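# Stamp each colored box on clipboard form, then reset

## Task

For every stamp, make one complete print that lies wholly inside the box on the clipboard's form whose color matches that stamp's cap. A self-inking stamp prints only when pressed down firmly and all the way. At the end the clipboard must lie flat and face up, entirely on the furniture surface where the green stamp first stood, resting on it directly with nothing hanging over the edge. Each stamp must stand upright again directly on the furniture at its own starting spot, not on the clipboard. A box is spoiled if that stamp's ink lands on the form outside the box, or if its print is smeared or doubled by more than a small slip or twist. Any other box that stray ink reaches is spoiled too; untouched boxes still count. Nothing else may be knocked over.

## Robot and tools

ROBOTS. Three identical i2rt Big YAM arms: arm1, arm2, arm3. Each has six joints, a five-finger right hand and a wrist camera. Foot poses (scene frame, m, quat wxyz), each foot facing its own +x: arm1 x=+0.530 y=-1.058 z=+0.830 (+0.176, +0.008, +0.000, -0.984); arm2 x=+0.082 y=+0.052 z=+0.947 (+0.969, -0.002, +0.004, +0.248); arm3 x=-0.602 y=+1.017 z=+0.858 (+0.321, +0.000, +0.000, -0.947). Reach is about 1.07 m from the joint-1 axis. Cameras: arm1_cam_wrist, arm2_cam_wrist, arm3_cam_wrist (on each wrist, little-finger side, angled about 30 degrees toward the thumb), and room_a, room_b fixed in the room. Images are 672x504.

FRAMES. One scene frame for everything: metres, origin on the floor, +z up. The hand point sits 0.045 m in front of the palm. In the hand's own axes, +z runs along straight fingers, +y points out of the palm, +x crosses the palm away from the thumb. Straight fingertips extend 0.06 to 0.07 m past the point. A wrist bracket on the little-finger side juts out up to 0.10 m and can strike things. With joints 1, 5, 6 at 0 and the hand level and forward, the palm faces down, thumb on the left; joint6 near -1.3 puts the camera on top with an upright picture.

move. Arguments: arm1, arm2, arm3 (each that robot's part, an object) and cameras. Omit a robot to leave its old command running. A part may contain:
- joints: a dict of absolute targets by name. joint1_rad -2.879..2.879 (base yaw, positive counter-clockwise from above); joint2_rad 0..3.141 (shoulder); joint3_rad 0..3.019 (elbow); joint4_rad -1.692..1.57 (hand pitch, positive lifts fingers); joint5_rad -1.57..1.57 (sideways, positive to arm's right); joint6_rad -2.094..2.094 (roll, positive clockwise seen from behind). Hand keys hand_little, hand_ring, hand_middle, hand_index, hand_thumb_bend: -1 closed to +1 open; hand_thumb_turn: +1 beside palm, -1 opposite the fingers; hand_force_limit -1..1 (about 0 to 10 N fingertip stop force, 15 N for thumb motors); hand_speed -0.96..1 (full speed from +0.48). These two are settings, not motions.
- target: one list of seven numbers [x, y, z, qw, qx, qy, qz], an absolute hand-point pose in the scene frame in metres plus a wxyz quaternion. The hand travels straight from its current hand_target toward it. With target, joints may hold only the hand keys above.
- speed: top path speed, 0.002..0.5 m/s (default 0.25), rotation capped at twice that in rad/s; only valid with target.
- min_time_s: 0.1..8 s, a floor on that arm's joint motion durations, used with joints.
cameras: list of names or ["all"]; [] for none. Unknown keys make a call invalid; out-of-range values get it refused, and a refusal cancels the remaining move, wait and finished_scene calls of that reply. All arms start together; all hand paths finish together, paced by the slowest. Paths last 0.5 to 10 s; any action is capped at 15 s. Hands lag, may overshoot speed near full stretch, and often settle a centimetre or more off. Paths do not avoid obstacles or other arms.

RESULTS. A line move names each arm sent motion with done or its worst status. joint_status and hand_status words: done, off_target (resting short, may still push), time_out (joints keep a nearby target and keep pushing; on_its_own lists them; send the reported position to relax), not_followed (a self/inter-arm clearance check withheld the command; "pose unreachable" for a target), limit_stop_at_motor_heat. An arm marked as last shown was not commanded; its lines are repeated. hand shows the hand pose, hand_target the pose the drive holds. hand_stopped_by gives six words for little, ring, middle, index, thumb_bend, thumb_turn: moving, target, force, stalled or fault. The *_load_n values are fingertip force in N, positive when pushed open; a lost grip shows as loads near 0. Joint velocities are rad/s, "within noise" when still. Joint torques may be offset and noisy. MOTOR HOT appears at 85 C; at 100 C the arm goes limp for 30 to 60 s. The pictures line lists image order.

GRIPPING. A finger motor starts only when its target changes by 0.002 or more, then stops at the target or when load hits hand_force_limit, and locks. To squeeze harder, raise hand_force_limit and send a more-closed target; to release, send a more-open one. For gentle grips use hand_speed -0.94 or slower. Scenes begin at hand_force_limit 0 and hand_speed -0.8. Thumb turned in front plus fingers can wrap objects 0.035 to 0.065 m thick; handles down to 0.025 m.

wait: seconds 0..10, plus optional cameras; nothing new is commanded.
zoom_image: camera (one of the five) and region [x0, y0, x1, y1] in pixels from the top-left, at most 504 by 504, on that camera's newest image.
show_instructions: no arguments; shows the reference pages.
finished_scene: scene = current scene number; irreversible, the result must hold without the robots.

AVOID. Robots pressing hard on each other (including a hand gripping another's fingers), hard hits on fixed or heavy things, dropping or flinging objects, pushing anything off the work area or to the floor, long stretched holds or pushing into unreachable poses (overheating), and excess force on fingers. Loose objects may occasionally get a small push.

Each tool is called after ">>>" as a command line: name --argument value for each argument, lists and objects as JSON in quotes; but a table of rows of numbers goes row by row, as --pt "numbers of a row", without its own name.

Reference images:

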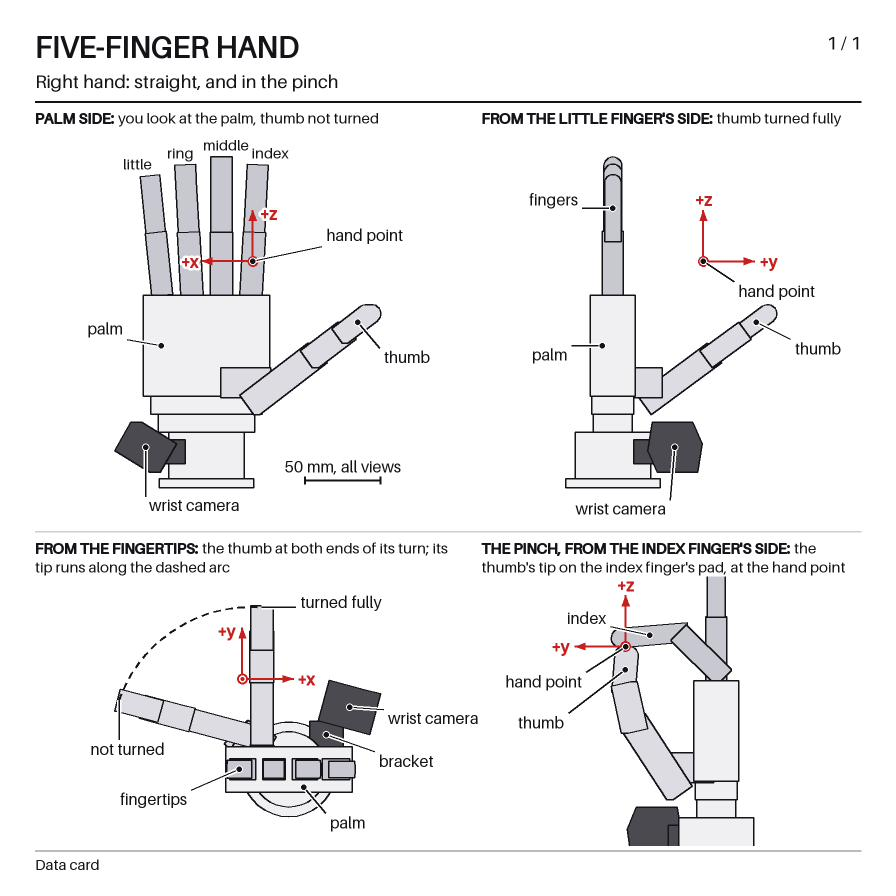

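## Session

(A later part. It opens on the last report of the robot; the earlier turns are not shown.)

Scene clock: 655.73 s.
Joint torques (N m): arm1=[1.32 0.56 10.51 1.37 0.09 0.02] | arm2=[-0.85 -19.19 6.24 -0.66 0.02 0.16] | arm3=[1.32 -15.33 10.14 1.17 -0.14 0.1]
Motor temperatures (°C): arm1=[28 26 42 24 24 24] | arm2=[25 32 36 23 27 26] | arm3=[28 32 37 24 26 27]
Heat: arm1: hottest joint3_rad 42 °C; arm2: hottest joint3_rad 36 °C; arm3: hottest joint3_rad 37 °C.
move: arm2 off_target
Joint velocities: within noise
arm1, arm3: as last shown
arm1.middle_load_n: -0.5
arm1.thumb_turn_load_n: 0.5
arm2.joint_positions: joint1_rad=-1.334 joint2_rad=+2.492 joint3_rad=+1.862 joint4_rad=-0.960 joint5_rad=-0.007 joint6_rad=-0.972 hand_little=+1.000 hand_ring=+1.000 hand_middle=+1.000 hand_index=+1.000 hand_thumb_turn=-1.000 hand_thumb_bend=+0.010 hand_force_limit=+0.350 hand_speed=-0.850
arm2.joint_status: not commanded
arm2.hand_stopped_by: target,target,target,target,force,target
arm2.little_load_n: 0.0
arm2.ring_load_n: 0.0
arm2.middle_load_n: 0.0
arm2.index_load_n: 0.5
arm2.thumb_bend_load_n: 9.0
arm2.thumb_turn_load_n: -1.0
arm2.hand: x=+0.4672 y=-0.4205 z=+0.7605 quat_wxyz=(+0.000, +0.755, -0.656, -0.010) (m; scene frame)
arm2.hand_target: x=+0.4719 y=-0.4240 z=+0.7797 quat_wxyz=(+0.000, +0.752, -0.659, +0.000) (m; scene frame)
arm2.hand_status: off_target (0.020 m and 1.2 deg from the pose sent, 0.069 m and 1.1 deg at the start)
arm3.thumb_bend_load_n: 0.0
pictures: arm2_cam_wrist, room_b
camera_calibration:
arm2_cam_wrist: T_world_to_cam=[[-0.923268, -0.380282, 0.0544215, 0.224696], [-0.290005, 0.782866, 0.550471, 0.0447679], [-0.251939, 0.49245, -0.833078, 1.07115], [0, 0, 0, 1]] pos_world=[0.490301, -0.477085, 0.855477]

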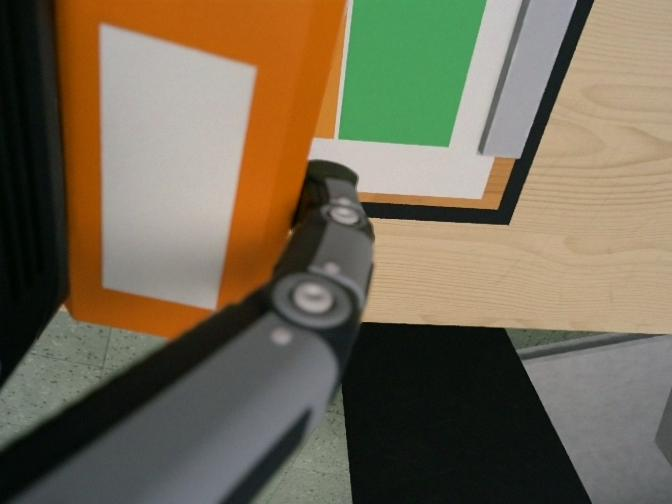

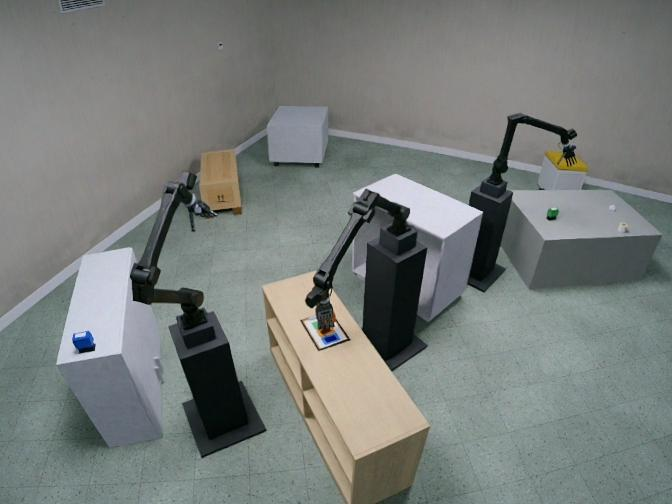

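>>> move --arm2 '{"target":[0.468,-0.424,0.86,0,-0.7518,0.6593,0],"speed":0.12}' --cameras '["room_b"]'

>>> move --arm2 '{"target":[0.17,-0.44,0.86,0,-0.7518,0.6593,0],"speed":0.12}' --cameras '["arm2_cam_wrist","room_b"]'

>>> zoom_image --camera "room_b" --region '[240, 240, 400, 370]'

Scene clock: 660.20 s.
Joint torques (N m): arm1=[1.03 0.73 10.59 1.33 0.07 0.06] | arm2=[-1.61 -18.49 7.23 -0.58 0.04 0.08] | arm3=[1.26 -15.27 10.14 1.17 -0.14 0.1]
Motor temperatures (°C): arm1=[28 26 42 24 24 24] | arm2=[25 32 36 23 27 26] | arm3=[28 32 37 24 26 27]
Heat: arm1: hottest joint3_rad 42 °C; arm2: hottest joint3_rad 36 °C; arm3: hottest joint3_rad 37 °C.
move: arm2 off_target
Joint velocities: within noise
arm1, arm3: as last shown
arm1.middle_load_n: 0.0
arm1.thumb_turn_load_n: 0.0
arm2.joint_positions: joint1_rad=-1.334 joint2_rad=+2.362 joint3_rad=+1.846 joint4_rad=-1.079 joint5_rad=-0.007 joint6_rad=-0.972 hand_little=+1.000 hand_ring=+1.000 hand_middle=+1.000 hand_index=+1.000 hand_thumb_turn=-1.000 hand_thumb_bend=+0.010 hand_force_limit=+0.350 hand_speed=-0.850
arm2.joint_status: not commanded
arm2.hand_stopped_by: target,target,target,target,force,target
arm2.little_load_n: 0.0
arm2.ring_load_n: 0.0
arm2.middle_load_n: 0.0
arm2.index_load_n: 0.0
arm2.thumb_bend_load_n: 9.0
arm2.thumb_turn_load_n: -1.0
arm2.hand: x=+0.4656 y=-0.4177 z=+0.8403 quat_wxyz=(+0.000, +0.755, -0.656, -0.012) (m; scene frame)
arm2.hand_target: x=+0.4679 y=-0.4240 z=+0.8599 quat_wxyz=(+0.000, +0.752, -0.659, +0.000) (m; scene frame)
arm2.hand_status: off_target (0.021 m and 1.5 deg from the pose sent, 0.100 m and 1.2 deg at the start)
pictures: room_b

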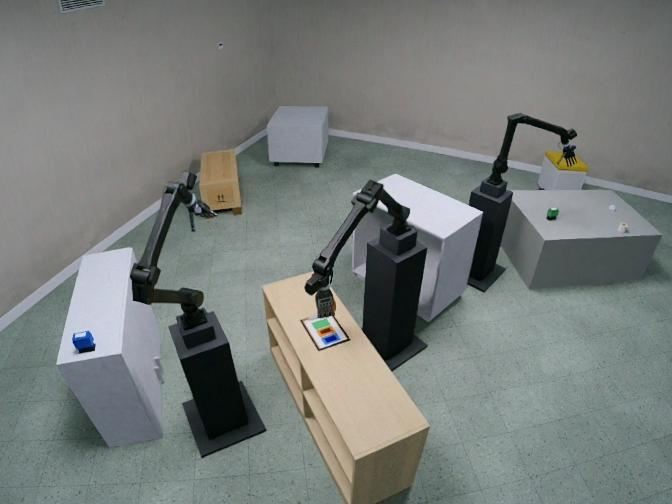

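Scene clock: 663.53 s.
Joint torques (N m): arm1=[1.44 0.44 10.5 1.36 0.1 0.07] | arm2=[-1.61 -14.74 5.56 0.42 0.05 -0.02] | arm3=[1.32 -15.27 10.15 1.17 -0.14 0.1]
Motor temperatures (°C): arm1=[28 26 42 24 24 24] | arm2=[25 33 36 23 27 26] | arm3=[28 32 37 24 26 27]
Heat: arm1: hottest joint3_rad 42 °C; arm2: hottest joint3_rad 36 °C; arm3: hottest joint3_rad 37 °C.
move: arm2 off_target
Joint velocities: within noise
arm1, arm3: as last shown
arm1.little_load_n: -0.5
arm2.joint_positions: joint1_rad=-1.779 joint2_rad=+2.079 joint3_rad=+1.306 joint4_rad=-0.844 joint5_rad=-0.007 joint6_rad=-1.403 hand_little=+1.000 hand_ring=+1.000 hand_middle=+1.000 hand_index=+1.000 hand_thumb_turn=-1.000 hand_thumb_bend=+0.010 hand_force_limit=+0.350 hand_speed=-0.850
arm2.joint_status: not commanded
arm2.hand_stopped_by: target,target,target,target,force,target
arm2.little_load_n: 0.0
arm2.ring_load_n: 0.0
arm2.middle_load_n: 0.0
arm2.index_load_n: 0.0
arm2.thumb_bend_load_n: 9.0
arm2.thumb_turn_load_n: -0.5
arm2.hand: x=+0.1711 y=-0.4297 z=+0.8443 quat_wxyz=(-0.011, +0.750, -0.661, -0.018) (m; scene frame)
arm2.hand_target: x=+0.1699 y=-0.4399 z=+0.8600 quat_wxyz=(+0.000, +0.752, -0.659, +0.000) (m; scene frame)
arm2.hand_status: off_target (0.019 m and 2.4 deg from the pose sent, 0.297 m and 1.5 deg at the start)
pictures: arm2_cam_wrist, room_b
camera_calibration:
arm2_cam_wrist: T_world_to_cam=[[-0.928455, -0.368886, 0.0435133, -0.0417978], [-0.279772, 0.771556, 0.57134, -0.104263], [-0.244332, 0.51829, -0.819559, 1.06932], [0, 0, 0, 1]] pos_world=[0.193292, -0.489191, 0.937759]

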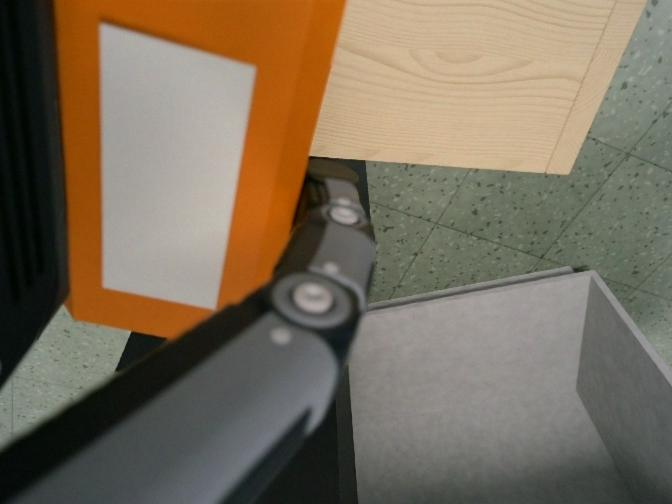

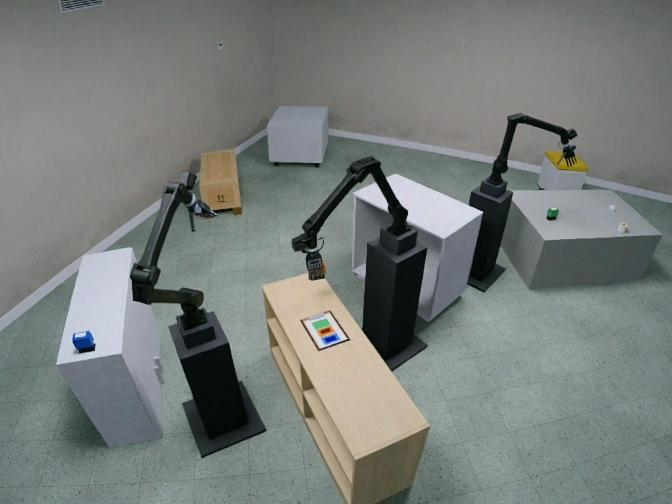

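Scaled by 3.150 from the camera's 672x504 image, which has a finer 960x720 frame.

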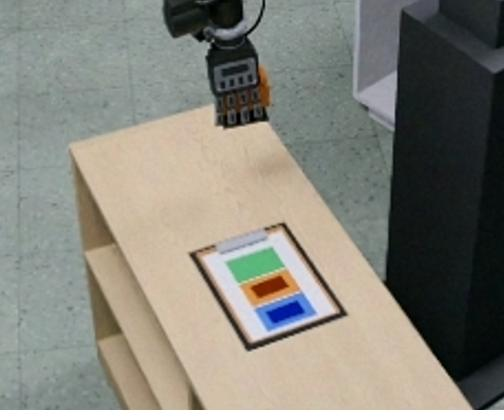

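>>> move --arm2 '{"target":[0.17,-0.465,0.76,0,-0.7518,0.6593,0],"speed":0.1}' --cameras '["arm2_cam_wrist"]'

Scene clock: 666.70 s.
Joint torques (N m): arm1=[1.44 0.38 10.55 1.32 0.09 0.03] | arm2=[-2.55 -13.27 8.06 0.39 0.06 -0.06] | arm3=[1.32 -15.33 10.15 1.17 -0.14 0.1]
Motor temperatures (°C): arm1=[28 26 42 24 24 24] | arm2=[25 32 36 23 27 26] | arm3=[28 32 37 24 26 27]
Heat: arm1: hottest joint3_rad 42 °C; arm2: hottest joint3_rad 36 °C; arm3: hottest joint3_rad 37 °C.
move: arm2 off_target
Joint velocities: within noise
arm1, arm3: as last shown
arm1.little_load_n: 0.0
arm2.joint_positions: joint1_rad=-1.782 joint2_rad=+2.270 joint3_rad=+1.343 joint4_rad=-0.697 joint5_rad=-0.007 joint6_rad=-1.415 hand_little=+1.000 hand_ring=+1.000 hand_middle=+1.000 hand_index=+1.000 hand_thumb_turn=-1.000 hand_thumb_bend=+0.010 hand_force_limit=+0.350 hand_speed=-0.850
arm2.joint_status: not commanded
arm2.hand_stopped_by: target,target,target,target,force,target
arm2.little_load_n: 0.0
arm2.ring_load_n: 0.0
arm2.middle_load_n: 0.0
arm2.index_load_n: 0.5
arm2.thumb_bend_load_n: 9.0
arm2.thumb_turn_load_n: -1.0
arm2.hand: x=+0.1704 y=-0.4374 z=+0.7545 quat_wxyz=(-0.012, +0.753, -0.658, -0.021) (m; scene frame)
arm2.hand_target: x=+0.1697 y=-0.4643 z=+0.7609 quat_wxyz=(+0.000, +0.752, -0.659, +0.000) (m; scene frame)
arm2.hand_status: off_target (0.028 m and 2.8 deg from the pose sent, 0.091 m and 2.5 deg at the start)
pictures: arm2_cam_wrist
camera_calibration:
arm2_cam_wrist: T_world_to_cam=[[-0.92528, -0.376903, 0.0424297, -0.0446259], [-0.285501, 0.765767, 0.576272, -0.0524628], [-0.24969, 0.5211, -0.816156, 0.999108], [0, 0, 0, 1]] pos_world=[0.193197, -0.49728, 0.847554]

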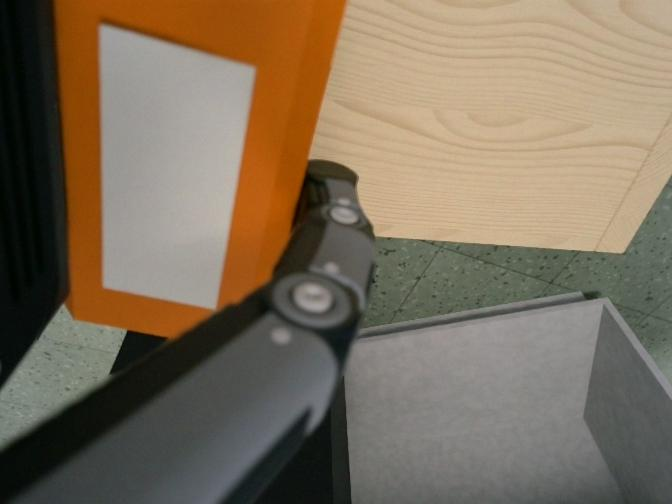

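>>> move --arm2 '{"target":[0.168,-0.482,0.722,0,-0.7518,0.6593,0],"speed":0.08}' --cameras '["arm2_cam_wrist","room_b"]'

>>> zoom_image --camera "room_b" --region '[260, 240, 360, 340]'

Scene clock: 668.90 s.
Joint torques (N m): arm1=[1.14 0.5 10.39 1.33 0.1 0.04] | arm2=[-2.26 -13.92 7.66 0.36 0.09 -0.05] | arm3=[1.26 -15.27 10.15 1.17 -0.14 0.1]
Motor temperatures (°C): arm1=[28 26 42 24 24 24] | arm2=[25 32 36 23 27 26] | arm3=[28 32 37 24 26 27]
Heat: arm1: hottest joint3_rad 42 °C; arm2: hottest joint3_rad 36 °C; arm3: hottest joint3_rad 37 °C.
move: arm2 off_target
Joint velocities: within noise
arm1, arm3: as last shown
arm2.joint_positions: joint1_rad=-1.793 joint2_rad=+2.374 joint3_rad=+1.424 joint4_rad=-0.671 joint5_rad=-0.007 joint6_rad=-1.426 hand_little=+1.000 hand_ring=+1.000 hand_middle=+1.000 hand_index=+1.000 hand_thumb_turn=-1.000 hand_thumb_bend=+0.010 hand_force_limit=+0.350 hand_speed=-0.850
arm2.joint_status: not commanded
arm2.hand_stopped_by: target,target,target,target,force,target
arm2.little_load_n: 0.0
arm2.ring_load_n: 0.0
arm2.middle_load_n: 0.0
arm2.index_load_n: 0.0
arm2.thumb_bend_load_n: 8.5
arm2.thumb_turn_load_n: -0.5
arm2.hand: x=+0.1695 y=-0.4557 z=+0.7167 quat_wxyz=(-0.012, +0.753, -0.658, -0.020) (m; scene frame)
arm2.hand_target: x=+0.1678 y=-0.4815 z=+0.7230 quat_wxyz=(+0.001, +0.752, -0.659, +0.000) (m; scene frame)
arm2.hand_status: off_target (0.027 m and 2.7 deg from the pose sent, 0.055 m and 2.8 deg at the start)
pictures: arm2_cam_wrist, room_b
camera_calibration:
arm2_cam_wrist: T_world_to_cam=[[-0.925166, -0.377229, 0.0420209, -0.0506319], [-0.28649, 0.766636, 0.574624, -0.0151913], [-0.24898, 0.519585, -0.817338, 0.977563], [0, 0, 0, 1]] pos_world=[0.192198, -0.51538, 0.809856]

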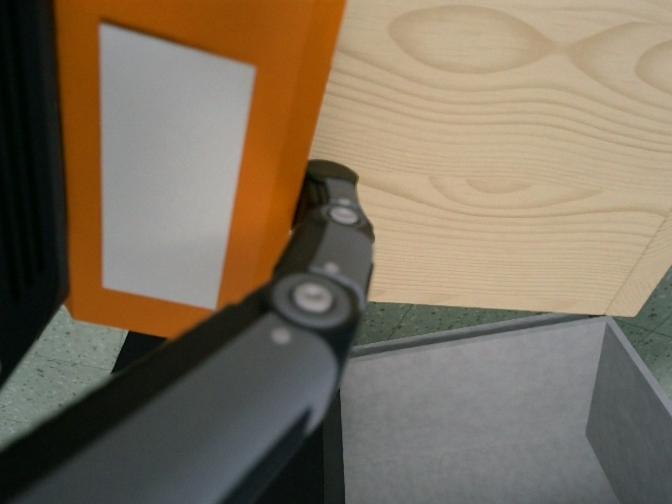

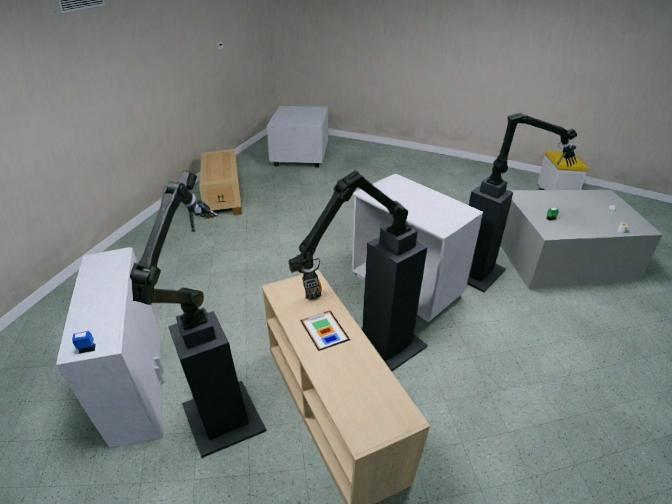

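Scaled by 5.040 from the camera's 672x504 image, which has a finer 960x720 frame.

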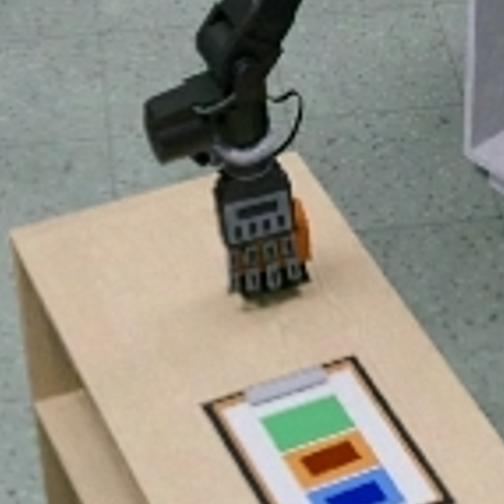

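>>> move --arm2 '{"target":[0.168,-0.484,0.709,0,-0.7518,0.6593,0],"speed":0.05}' --cameras '["arm2_cam_wrist"]'

Scene clock: 670.27 s.
Joint torques (N m): arm1=[0.91 0.38 10.47 1.36 0.1 0.08] | arm2=[-2.73 -13.8 7.64 0.31 0.11 -0.04] | arm3=[1.32 -15.33 10.15 1.17 -0.14 0.1]
Motor temperatures (°C): arm1=[28 26 42 24 24 24] | arm2=[25 32 36 23 27 26] | arm3=[28 32 37 24 26 27]
Heat: arm1: hottest joint3_rad 42 °C; arm2: hottest joint3_rad 36 °C; arm3: hottest joint3_rad 37 °C.
move: arm2 off_target
Joint velocities: within noise
arm1, arm3: as last shown
arm2.joint_positions: joint1_rad=-1.793 joint2_rad=+2.400 joint3_rad=+1.438 joint4_rad=-0.657 joint5_rad=-0.007 joint6_rad=-1.427 hand_little=+1.000 hand_ring=+1.000 hand_middle=+1.000 hand_index=+1.000 hand_thumb_turn=-1.000 hand_thumb_bend=+0.010 hand_force_limit=+0.350 hand_speed=-0.850
arm2.joint_status: not commanded
arm2.hand_stopped_by: target,target,target,target,force,target
arm2.little_load_n: 0.0
arm2.ring_load_n: 0.0
arm2.middle_load_n: 0.0
arm2.index_load_n: 0.0
arm2.thumb_bend_load_n: 8.5
arm2.thumb_turn_load_n: -0.5
arm2.hand: x=+0.1699 y=-0.4582 z=+0.7057 quat_wxyz=(-0.012, +0.753, -0.658, -0.019) (m; scene frame)
arm2.hand_target: x=+0.1677 y=-0.4834 z=+0.7100 quat_wxyz=(+0.000, +0.752, -0.659, +0.000) (m; scene frame)
arm2.hand_status: off_target (0.026 m and 2.6 deg from the pose sent, 0.029 m and 2.7 deg at the start)
pictures: arm2_cam_wrist
camera_calibration:
arm2_cam_wrist: T_world_to_cam=[[-0.925177, -0.377179, 0.0422396, -0.0509111], [-0.286807, 0.767682, 0.573067, -0.00523227], [-0.248575, 0.518074, -0.818419, 0.96993], [0, 0, 0, 1]] pos_world=[0.192498, -0.517681, 0.798958]

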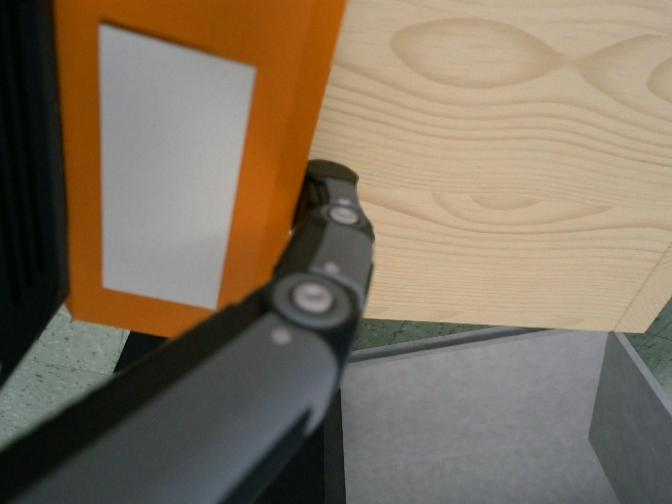

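>>> move --arm2 '{"target":[0.168,-0.484,0.702,0,-0.7518,0.6593,0],"speed":0.05}' --cameras '["arm2_cam_wrist"]'

Scene clock: 671.47 s.
Joint torques (N m): arm1=[1.32 0.56 10.58 1.31 0.1 0.05] | arm2=[-2.14 -12.63 8.09 0.68 0.1 -0.01] | arm3=[1.32 -15.33 10.14 1.18 -0.14 0.1]
Motor temperatures (°C): arm1=[28 26 42 24 24 24] | arm2=[25 32 36 23 27 26] | arm3=[28 32 37 24 26 27]
Heat: arm1: hottest joint3_rad 42 °C; arm2: hottest joint3_rad 36 °C; arm3: hottest joint3_rad 37 °C.
move: arm2 off_target
Joint velocities: within noise
arm1, arm3: as last shown
arm2.joint_positions: joint1_rad=-1.793 joint2_rad=+2.401 joint3_rad=+1.438 joint4_rad=-0.657 joint5_rad=-0.007 joint6_rad=-1.427 hand_little=+1.000 hand_ring=+1.000 hand_middle=+1.000 hand_index=+1.000 hand_thumb_turn=-1.000 hand_thumb_bend=+0.010 hand_force_limit=+0.350 hand_speed=-0.850
arm2.joint_status: not commanded
arm2.hand_stopped_by: target,target,target,target,force,target
arm2.little_load_n: 0.0
arm2.ring_load_n: 0.0
arm2.middle_load_n: 0.0
arm2.index_load_n: 0.0
arm2.thumb_bend_load_n: 9.0
arm2.thumb_turn_load_n: -0.5
arm2.hand: x=+0.1698 y=-0.4579 z=+0.7053 quat_wxyz=(-0.012, +0.753, -0.658, -0.019) (m; scene frame)
arm2.hand_target: x=+0.1677 y=-0.4832 z=+0.7031 quat_wxyz=(+0.000, +0.752, -0.659, +0.000) (m; scene frame)
arm2.hand_status: off_target (0.026 m and 2.6 deg from the pose sent, 0.026 m and 2.6 deg at the start)
pictures: arm2_cam_wrist
camera_calibration:
arm2_cam_wrist: T_world_to_cam=[[-0.925182, -0.377182, 0.042096, -0.050797], [-0.286706, 0.767279, 0.573658, -0.00588519], [-0.248673, 0.518669, -0.818013, 0.969475], [0, 0, 0, 1]] pos_world=[0.192398, -0.517481, 0.798557]

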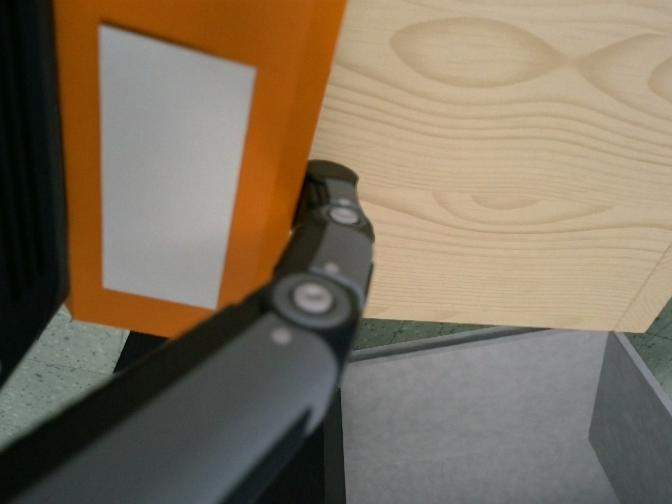

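>>> move --arm2 '{"target":[0.168,-0.484,0.695,0,-0.7518,0.6593,0],"speed":0.05}' --cameras '["arm2_cam_wrist","room_b"]'

>>> zoom_image --camera "room_b" --region '[260, 240, 360, 340]'

Scene clock: 672.90 s.
Joint torques (N m): arm1=[0.91 0.62 10.54 1.32 0.1 0.06] | arm2=[-1.73 -12.4 8.21 1.01 0.06 -0.09] | arm3=[1.32 -15.27 10.14 1.17 -0.13 0.1]
Motor temperatures (°C): arm1=[28 26 42 24 24 24] | arm2=[25 32 36 23 27 26] | arm3=[28 32 37 24 26 27]
Heat: arm1: hottest joint3_rad 42 °C; arm2: hottest joint3_rad 36 °C; arm3: hottest joint3_rad 37 °C.
move: arm2 off_target
Joint velocities: within noise
arm1.joint_positions: joint1_rad=-0.812 joint2_rad=+0.704 joint3_rad=+1.359 joint4_rad=-1.490 joint5_rad=-0.002 joint6_rad=-0.165 hand_little=+1.000 hand_ring=+1.000 hand_middle=+1.000 hand_index=+1.000 hand_thumb_turn=-1.000 hand_thumb_bend=+1.000 hand_force_limit=+0.650 hand_speed=-0.800
arm1.joint_status: not commanded
arm1.hand_stopped_by: target,target,target,target,target,target
arm1.little_load_n: -0.5
arm1.ring_load_n: 0.0
arm1.middle_load_n: 0.0
arm1.index_load_n: -0.5
arm1.thumb_bend_load_n: 0.0
arm1.thumb_turn_load_n: 0.0
arm1.hand: x=+0.3237 y=-0.9836 z=+1.2445 quat_wxyz=(+0.316, -0.750, -0.559, +0.158) (m; scene frame)
arm1.hand_target: x=+0.3262 y=-0.9864 z=+1.2615 quat_wxyz=(+0.331, -0.738, -0.564, +0.165) (m; scene frame)
arm1.hand_status: not commanded
arm2.joint_positions: joint1_rad=-1.797 joint2_rad=+2.407 joint3_rad=+1.440 joint4_rad=-0.657 joint5_rad=-0.005 joint6_rad=-1.427 hand_little=+1.000 hand_ring=+1.000 hand_middle=+1.000 hand_index=+1.000 hand_thumb_turn=-1.000 hand_thumb_bend=+0.010 hand_force_limit=+0.350 hand_speed=-0.850
arm2.joint_status: not commanded
arm2.hand_stopped_by: target,target,target,target,force,target
arm2.little_load_n: 0.0
arm2.ring_load_n: 0.0
arm2.middle_load_n: 0.0
arm2.index_load_n: 0.0
arm2.thumb_bend_load_n: 5.5
arm2.thumb_turn_load_n: 1.5
arm2.hand: x=+0.1673 y=-0.4572 z=+0.7027 quat_wxyz=(-0.013, +0.752, -0.659, -0.021) (m; scene frame)
arm2.hand_target: x=+0.1677 y=-0.4829 z=+0.6963 quat_wxyz=(+0.000, +0.752, -0.659, +0.000) (m; scene frame)
arm2.hand_status: off_target (0.028 m and 2.8 deg from the pose sent, 0.028 m and 2.6 deg at the start)
arm3.joint_positions: joint1_rad=-2.241 joint2_rad=+1.661 joint3_rad=+1.401 joint4_rad=-0.738 joint5_rad=-0.006 joint6_rad=-1.274 hand_little=+1.000 hand_ring=+1.000 hand_middle=+1.000 hand_index=+1.000 hand_thumb_turn=+1.000 hand_thumb_bend=+1.000 hand_force_limit=+0.000 hand_speed=-0.800
arm3.joint_status: not commanded
arm3.hand_stopped_by: target,target,target,target,target,target
arm3.little_load_n: 0.0
arm3.ring_load_n: 0.0
arm3.middle_load_n: 0.0
arm3.index_load_n: 0.0
arm3.thumb_bend_load_n: 0.0
arm3.thumb_turn_load_n: 0.0
arm3.hand: x=-0.5434 y=+1.6146 z=+1.0099 quat_wxyz=(+0.227, -0.775, -0.565, -0.168) (m; scene frame)
arm3.hand_target: x=-0.5500 y=+1.6196 z=+1.0000 quat_wxyz=(+0.228, -0.777, -0.564, -0.163) (m; scene frame)
arm3.hand_status: not commanded
pictures: arm2_cam_wrist, room_b
camera_calibration:
arm2_cam_wrist: T_world_to_cam=[[-0.92652, -0.373811, 0.0427413, -0.0513948], [-0.282504, 0.766202, 0.577171, -0.00931482], [-0.248501, 0.522686, -0.815504, 0.966371], [0, 0, 0, 1]] pos_world=[0.189895, -0.517183, 0.795652]

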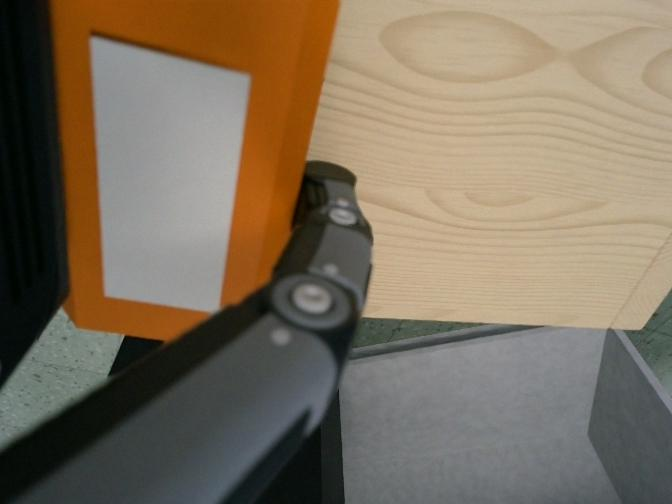

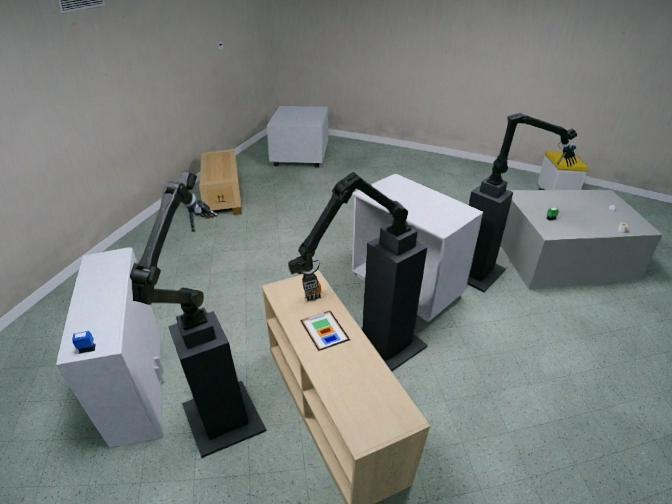

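Scaled by 5.040 from the camera's 672x504 image, which has a finer 960x720 frame.

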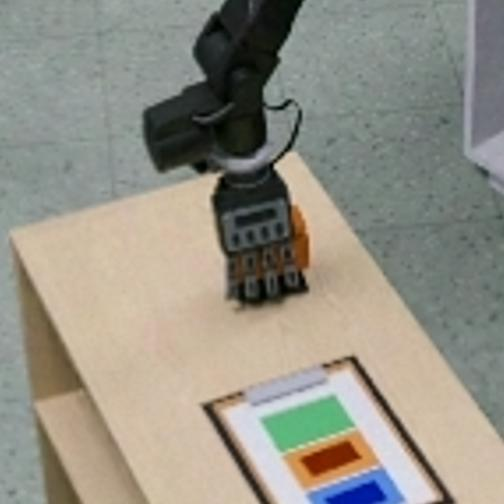

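>>> move --arm2 '{"joints":{"hand_thumb_bend":1.0,"hand_speed":-0.6}}' --cameras '["arm2_cam_wrist"]'

>>> move --arm2 '{"target":[0.164,-0.472,0.86,0,-0.7518,0.6593,0],"speed":0.12}' --cameras '["arm2_cam_wrist","room_b"]'

Scene clock: 676.03 s.
Joint torques (N m): arm1=[1.38 0.56 10.51 1.4 0.09 0.05] | arm2=[-2.55 -13.27 7.23 0.5 0.09 -0.07] | arm3=[1.32 -15.33 10.15 1.17 -0.13 0.1]
Motor temperatures (°C): arm1=[28 25 42 24 24 24] | arm2=[25 32 36 23 27 26] | arm3=[28 32 37 24 26 27]
Heat: arm1: hottest joint3_rad 42 °C; arm2: hottest joint3_rad 36 °C; arm3: hottest joint3_rad 37 °C.
move: arm2 done
Joint velocities: within noise
arm1, arm3: as last shown
arm1.little_load_n: 0.0
arm1.index_load_n: 0.0
arm2.joint_positions: joint1_rad=-1.797 joint2_rad=+2.422 joint3_rad=+1.453 joint4_rad=-0.640 joint5_rad=-0.006 joint6_rad=-1.427 hand_little=+1.000 hand_ring=+1.000 hand_middle=+1.000 hand_index=+1.000 hand_thumb_turn=-1.000 hand_thumb_bend=+1.000 hand_force_limit=+0.350 hand_speed=-0.600
arm2.joint_status: all done
arm2.hand_stopped_by: target,target,target,target,target,target
arm2.little_load_n: 0.0
arm2.ring_load_n: 0.0
arm2.middle_load_n: 0.0
arm2.index_load_n: 0.0
arm2.thumb_bend_load_n: 0.0
arm2.thumb_turn_load_n: 0.0
arm2.hand: x=+0.1690 y=-0.4633 z=+0.6967 quat_wxyz=(-0.009, +0.752, -0.659, -0.015) (m; scene frame)
arm2.hand_target: x=+0.1676 y=-0.4829 z=+0.6963 quat_wxyz=(+0.000, +0.752, -0.659, +0.000) (m; scene frame)
arm2.hand_status: not commanded
pictures: arm2_cam_wrist
camera_calibration:
arm2_cam_wrist: T_world_to_cam=[[-0.926543, -0.373594, 0.0441038, -0.0526386], [-0.285385, 0.774434, 0.56463, 0.0124041], [-0.245098, 0.510567, -0.824165, 0.965037], [0, 0, 0, 1]] pos_world=[0.191297, -0.521988, 0.790667]

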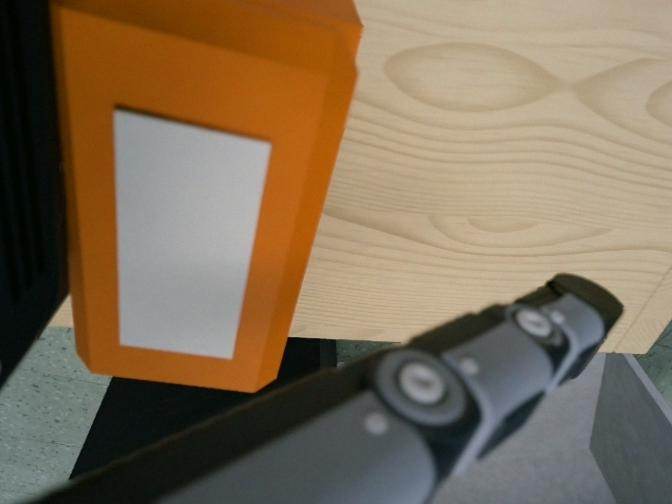

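Scene clock: 678.17 s.
Joint torques (N m): arm1=[0.85 0.62 10.58 1.36 0.12 0.03] | arm2=[-2.49 -14.97 5.82 -0.49 0.05 -0.03] | arm3=[1.32 -15.27 10.14 1.17 -0.14 0.1]
Motor temperatures (°C): arm1=[28 25 42 24 24 24] | arm2=[25 32 36 23 27 26] | arm3=[28 32 37 24 26 27]
Heat: arm1: hottest joint3_rad 42 °C; arm2: hottest joint3_rad 36 °C; arm3: hottest joint3_rad 37 °C.
move: arm2 off_target
Joint velocities: within noise
arm1, arm3: as last shown
arm2.joint_positions: joint1_rad=-1.797 joint2_rad=+2.120 joint3_rad=+1.414 joint4_rad=-0.872 joint5_rad=-0.006 joint6_rad=-1.430 hand_little=+1.000 hand_ring=+1.000 hand_middle=+1.000 hand_index=+1.000 hand_thumb_turn=-1.000 hand_thumb_bend=+1.000 hand_force_limit=+0.350 hand_speed=-0.600
arm2.joint_status: not commanded
arm2.hand_stopped_by: target,target,target,target,target,target
arm2.little_load_n: 0.0
arm2.ring_load_n: 0.0
arm2.middle_load_n: 0.0
arm2.index_load_n: 0.5
arm2.thumb_bend_load_n: 0.0
arm2.thumb_turn_load_n: 0.0
arm2.hand: x=+0.1722 y=-0.4707 z=+0.8513 quat_wxyz=(+0.000, +0.753, -0.658, -0.002) (m; scene frame)
arm2.hand_target: x=+0.1641 y=-0.4720 z=+0.8599 quat_wxyz=(+0.000, +0.752, -0.659, +0.000) (m; scene frame)
arm2.hand_status: off_target (0.012 m and 0.3 deg from the pose sent, 0.163 m and 1.9 deg at the start)
pictures: arm2_cam_wrist, room_b
camera_calibration:
arm2_cam_wrist: T_world_to_cam=[[-0.925828, -0.374979, 0.0472576, -0.0626623], [-0.292249, 0.789571, 0.5396, -0.0386808], [-0.239652, 0.485766, -0.840594, 1.09835], [0, 0, 0, 1]] pos_world=[0.193901, -0.526494, 0.947096]

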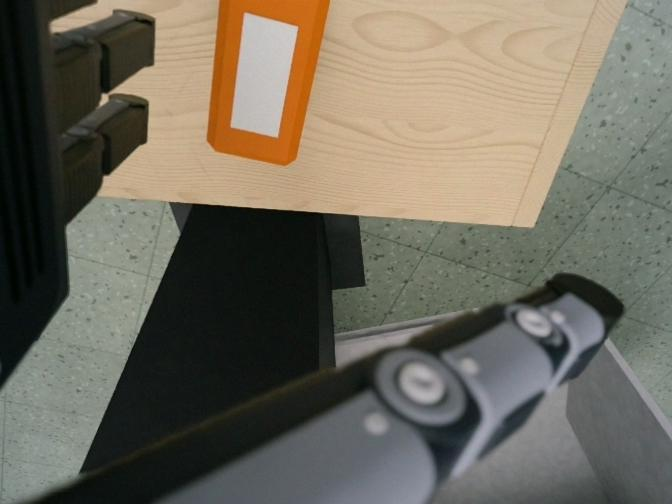

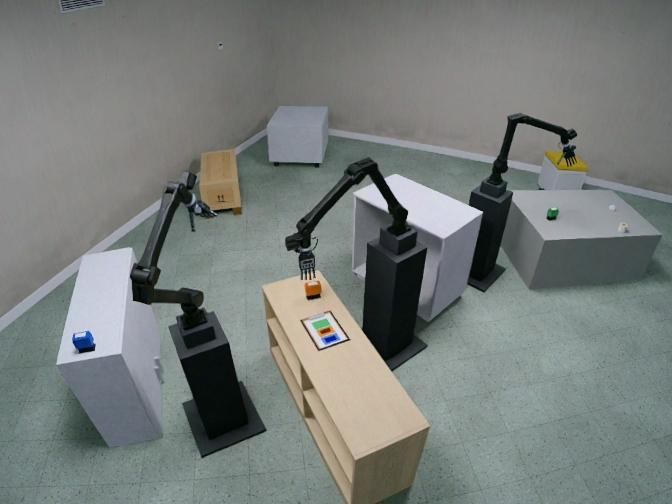

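>>> move --arm2 '{"target":[0.47,-0.44,0.95,0.0741,0.7980,-0.5337,0.2701],"speed":0.2}' --cameras '["arm2_cam_wrist"]'

Scene clock: 681.07 s.
Joint torques (N m): arm1=[0.73 0.26 10.54 1.33 0.1 0.06] | arm2=[-0.79 -14.21 8.38 1.89 0.28 0.14] | arm3=[1.32 -15.27 10.14 1.17 -0.13 0.1]
Motor temperatures (°C): arm1=[28 25 42 24 24 24] | arm2=[25 32 36 23 27 26] | arm3=[28 32 37 24 26 27]
Heat: arm1: hottest joint3_rad 42 °C; arm2: hottest joint3_rad 36 °C; arm3: hottest joint3_rad 37 °C.
move: arm2 off_target
Joint velocities: within noise
arm1, arm3: as last shown
arm2.joint_positions: joint1_rad=-1.332 joint2_rad=+1.910 joint3_rad=+1.284 joint4_rad=-0.429 joint5_rad=+0.005 joint6_rad=-1.230 hand_little=+1.000 hand_ring=+1.000 hand_middle=+1.000 hand_index=+1.000 hand_thumb_turn=-1.000 hand_thumb_bend=+1.000 hand_force_limit=+0.350 hand_speed=-0.600
arm2.joint_status: not commanded
arm2.hand_stopped_by: target,target,target,target,target,target
arm2.little_load_n: 0.0
arm2.ring_load_n: 0.0
arm2.middle_load_n: 0.0
arm2.index_load_n: 0.0
arm2.thumb_bend_load_n: 0.0
arm2.thumb_turn_load_n: 0.0
arm2.hand: x=+0.4585 y=-0.4316 z=+0.9311 quat_wxyz=(+0.068, +0.806, -0.534, +0.246) (m; scene frame)
arm2.hand_target: x=+0.4698 y=-0.4398 z=+0.9504 quat_wxyz=(+0.074, +0.798, -0.534, +0.270) (m; scene frame)
arm2.hand_status: off_target (0.024 m and 3.0 deg from the pose sent, 0.315 m and 35.9 deg at the start)
pictures: arm2_cam_wrist
camera_calibration:
arm2_cam_wrist: T_world_to_cam=[[-0.804147, -0.594373, 0.00825518, 0.099053], [-0.593263, 0.803361, 0.0514898, 0.569475], [-0.037236, 0.0365079, -0.998639, 1.07549], [0, 0, 0, 1]] pos_world=[0.457548, -0.437883, 1.04389]

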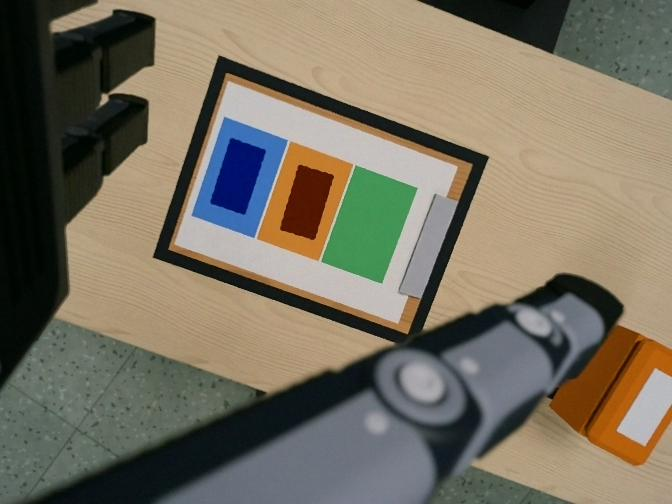

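>>> zoom_image --camera "arm2_cam_wrist" --region '[180, 100, 430, 290]'

Scaled by 2.016 from the camera's 672x504 image, which has a finer 960x720 frame.

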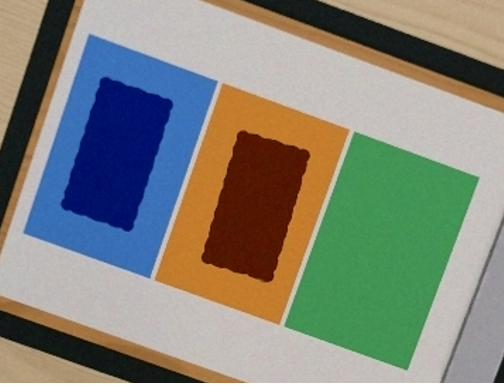

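>>> move --arm2 '{"target":[0.53,-0.50,0.87,0,-0.1392,0.9903,0],"speed":0.25,"joints":{"hand_middle":-1,"hand_speed":-0.3}}' --arm3 '{"joints":{"joint1_rad":1.09},"min_time_s":6}' --cameras '["arm2_cam_wrist","arm3_cam_wrist","room_a","room_b"]'

Scene clock: 694.37 s.
Joint torques (N m): arm1=[1.03 0.67 10.58 1.32 0.1 0.06] | arm2=[-1.61 -17.38 12.16 -0.58 -0.13 0.2] | arm3=[0.21 -15.33 10.14 1.17 -0.07 0.1]
Motor temperatures (°C): arm1=[28 25 42 24 24 24] | arm2=[25 33 37 23 27 26] | arm3=[28 32 37 24 26 27]
Heat: arm1: hottest joint3_rad 42 °C; arm2: hottest joint3_rad 37 °C; arm3: hottest joint3_rad 37 °C.
move: arm2 off_target; arm3 done
Joint velocities: within noise
arm1: as last shown
arm2.joint_positions: joint1_rad=-1.448 joint2_rad=+2.582 joint3_rad=+2.332 joint4_rad=-1.354 joint5_rad=-0.004 joint6_rad=+0.321 hand_little=+1.000 hand_ring=+1.000 hand_middle=-1.000 hand_index=+1.000 hand_thumb_turn=-1.000 hand_thumb_bend=+1.000 hand_force_limit=+0.350 hand_speed=-0.300
arm2.joint_status: all done
arm2.hand_stopped_by: target,target,target,target,target,target
arm2.little_load_n: 0.0
arm2.ring_load_n: 0.0
arm2.middle_load_n: 0.0
arm2.index_load_n: 0.0
arm2.thumb_bend_load_n: 0.0
arm2.thumb_turn_load_n: 0.0
arm2.hand: x=+0.5263 y=-0.4822 z=+0.8608 quat_wxyz=(+0.009, +0.151, -0.988, -0.013) (m; scene frame)
arm2.hand_target: x=+0.5294 y=-0.4993 z=+0.8703 quat_wxyz=(+0.000, +0.139, -0.990, +0.001) (m; scene frame)
arm2.hand_status: off_target (0.020 m and 2.3 deg from the pose sent, 0.116 m and 100.3 deg at the start)
arm3.joint_positions: joint1_rad=+1.095 joint2_rad=+1.661 joint3_rad=+1.401 joint4_rad=-0.738 joint5_rad=-0.008 joint6_rad=-1.274 hand_little=+1.000 hand_ring=+1.000 hand_middle=+1.000 hand_index=+1.000 hand_thumb_turn=+1.000 hand_thumb_bend=+1.000 hand_force_limit=+0.000 hand_speed=-0.800
arm3.joint_status: all done
arm3.hand_stopped_by: target,target,target,target,target,target
arm3.little_load_n: 0.0
arm3.ring_load_n: 0.0
arm3.middle_load_n: 0.0
arm3.index_load_n: 0.0
arm3.thumb_bend_load_n: 0.0
arm3.thumb_turn_load_n: 0.0
arm3.hand: x=-0.5422 y=+0.4189 z=+1.0103 quat_wxyz=(+0.144, +0.638, -0.716, +0.243) (m; scene frame)
arm3.hand_target: x=-0.5441 y=+0.4143 z=+1.0005 quat_wxyz=(+0.142, +0.632, -0.723, +0.242) (m; scene frame)
arm3.hand_status: not commanded
pictures: arm2_cam_wrist, arm3_cam_wrist, room_a, room_b
camera_calibration:
arm2_cam_wrist: T_world_to_cam=[[-0.524015, 0.848248, 0.0767019, 0.613314], [0.742159, 0.410576, 0.529743, -0.649853], [0.417862, 0.334518, -0.844683, 0.781326], [0, 0, 0, 1]] pos_world=[0.477194, -0.514796, 0.957185]
arm3_cam_wrist: T_world_to_cam=[[-0.979188, -0.200957, 0.0283998, -0.482861], [-0.201618, 0.979202, -0.0226795, -0.496625], [-0.0232515, -0.0279334, -0.999339, 1.12121], [0, 0, 0, 1]] pos_world=[-0.54687, 0.42058, 1.12292]

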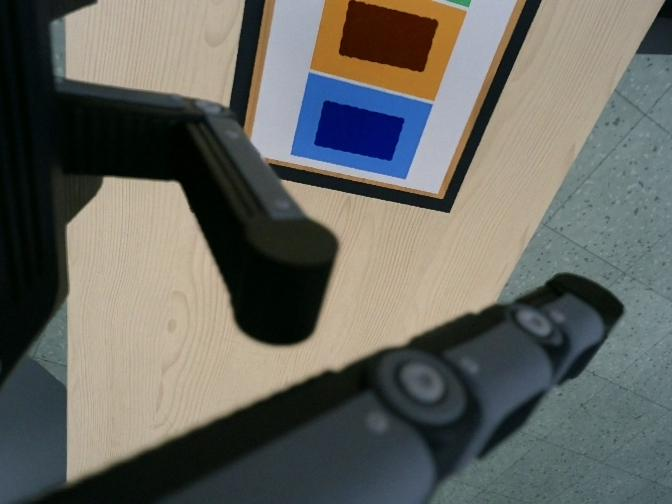

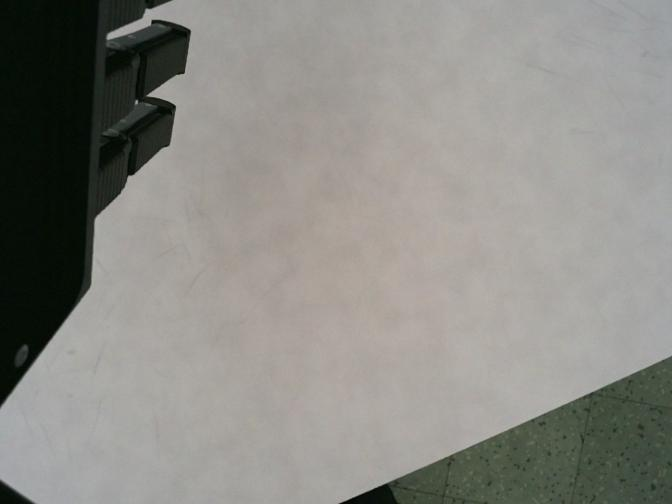

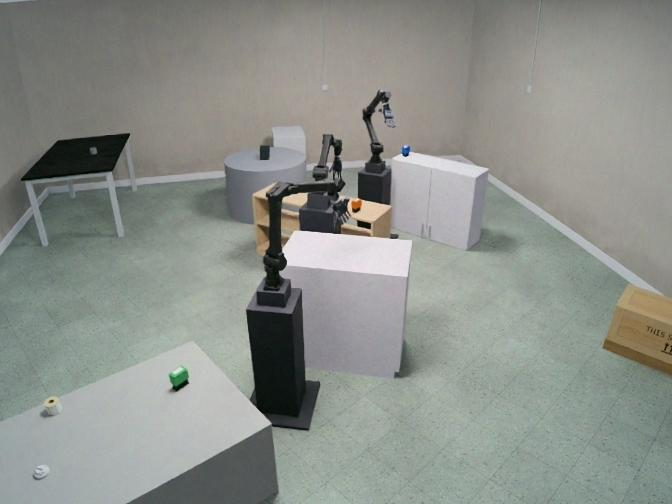

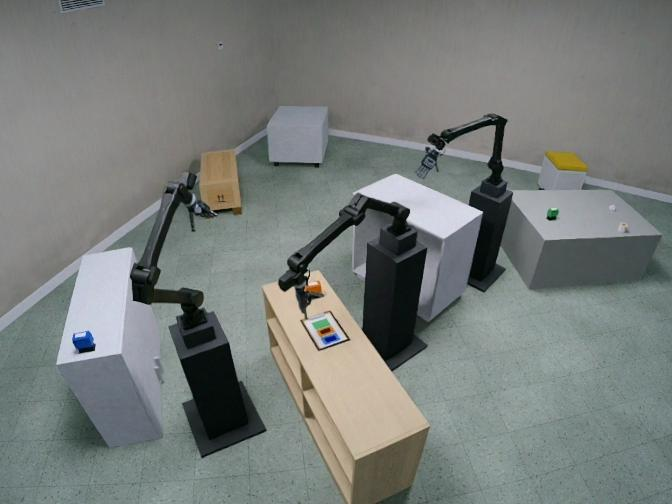

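>>> zoom_image --camera "room_b" --region '[340, 160, 500, 280]'

>>> zoom_image --camera "room_a" --region '[260, 210, 420, 330]'

Scaled by 3.150 from the camera's 672x504 image, which has a finer 960x720 frame.

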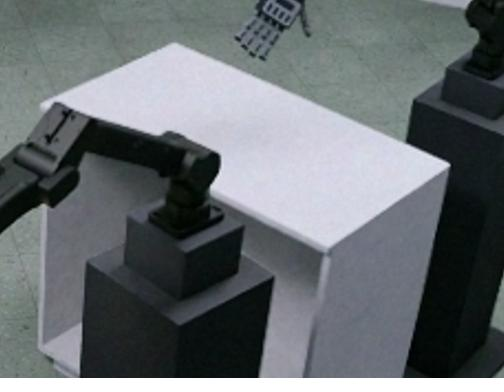

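Scaled by 3.150 from the camera's 672x504 image, which has a finer 960x720 frame.

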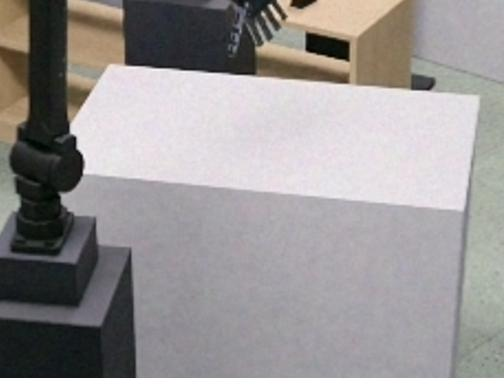

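>>> move --arm2 '{"target":[0.532,-0.508,0.72,0,-0.1495,0.9888,0],"speed":0.12}' --cameras '["arm2_cam_wrist","room_b"]'

>>> zoom_image --camera "room_b" --region '[270, 260, 400, 370]'

Scene clock: 714.37 s.
Joint torques (N m): arm1=[1.14 0.56 10.52 1.42 0.12 0.06] | arm2=[-2.26 -18.49 11.44 -0.14 -0.08 -0.04] | arm3=[0.15 -15.33 10.13 1.17 -0.04 0.1]
Motor temperatures (°C): arm1=[28 25 43 24 24 24] | arm2=[25 35 39 23 27 26] | arm3=[28 32 37 24 26 27]
Heat: arm1: hottest joint3_rad 43 °C; arm2: hottest joint3_rad 39 °C; arm3: hottest joint3_rad 37 °C.
move: arm2 off_target
Joint velocities: within noise
arm1, arm3: as last shown
arm1.ring_load_n: -0.5
arm2.joint_positions: joint1_rad=-1.448 joint2_rad=+2.847 joint3_rad=+2.451 joint4_rad=-1.221 joint5_rad=-0.004 joint6_rad=+0.321 hand_little=+1.000 hand_ring=+1.000 hand_middle=-1.000 hand_index=+1.000 hand_thumb_turn=-1.000 hand_thumb_bend=+1.000 hand_force_limit=+0.350 hand_speed=-0.300
arm2.joint_status: not commanded
arm2.hand_stopped_by: target,target,target,target,target,target
arm2.little_load_n: 0.0
arm2.ring_load_n: 0.0
arm2.middle_load_n: 0.0
arm2.index_load_n: 0.0
arm2.thumb_bend_load_n: -0.5
arm2.thumb_turn_load_n: 0.5
arm2.hand: x=+0.5275 y=-0.4861 z=+0.7099 quat_wxyz=(+0.012, +0.151, -0.988, -0.019) (m; scene frame)
arm2.hand_target: x=+0.5313 y=-0.5072 z=+0.7205 quat_wxyz=(+0.000, +0.149, -0.989, +0.001) (m; scene frame)
arm2.hand_status: off_target (0.025 m and 2.6 deg from the pose sent, 0.143 m and 1.8 deg at the start)
arm3.middle_load_n: -0.5
arm3.thumb_bend_load_n: -0.5
pictures: arm2_cam_wrist, room_b
camera_calibration:
arm2_cam_wrist: T_world_to_cam=[[-0.523156, 0.847432, 0.0903721, 0.618368], [0.746512, 0.404516, 0.528287, -0.573477], [0.41113, 0.34384, -0.844243, 0.662367], [0, 0, 0, 1]] pos_world=[0.479291, -0.519793, 0.806276]

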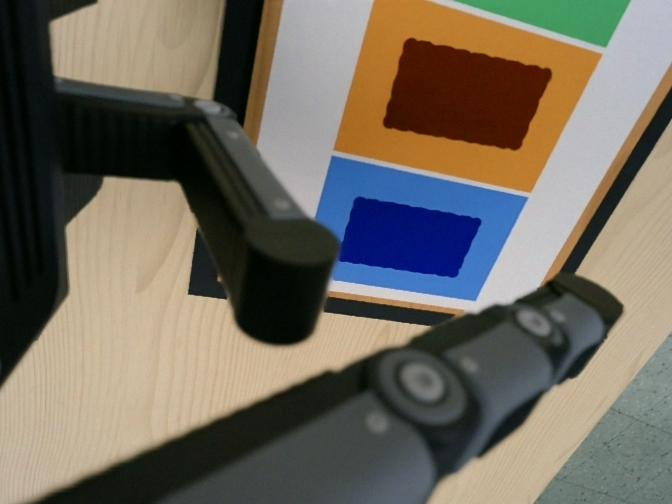

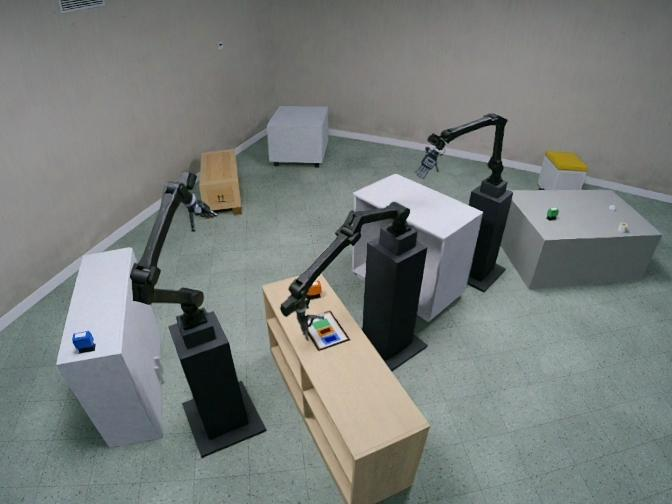

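Scaled by 3.877 from the camera's 672x504 image, which has a finer 960x720 frame.

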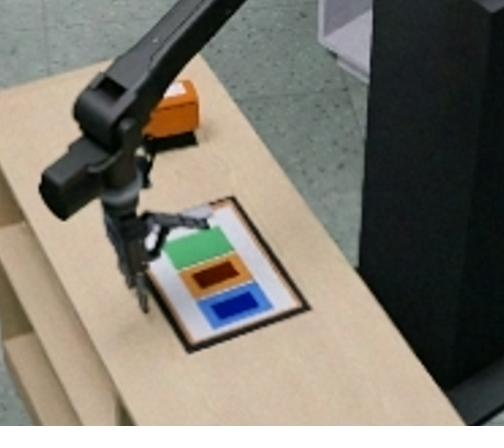

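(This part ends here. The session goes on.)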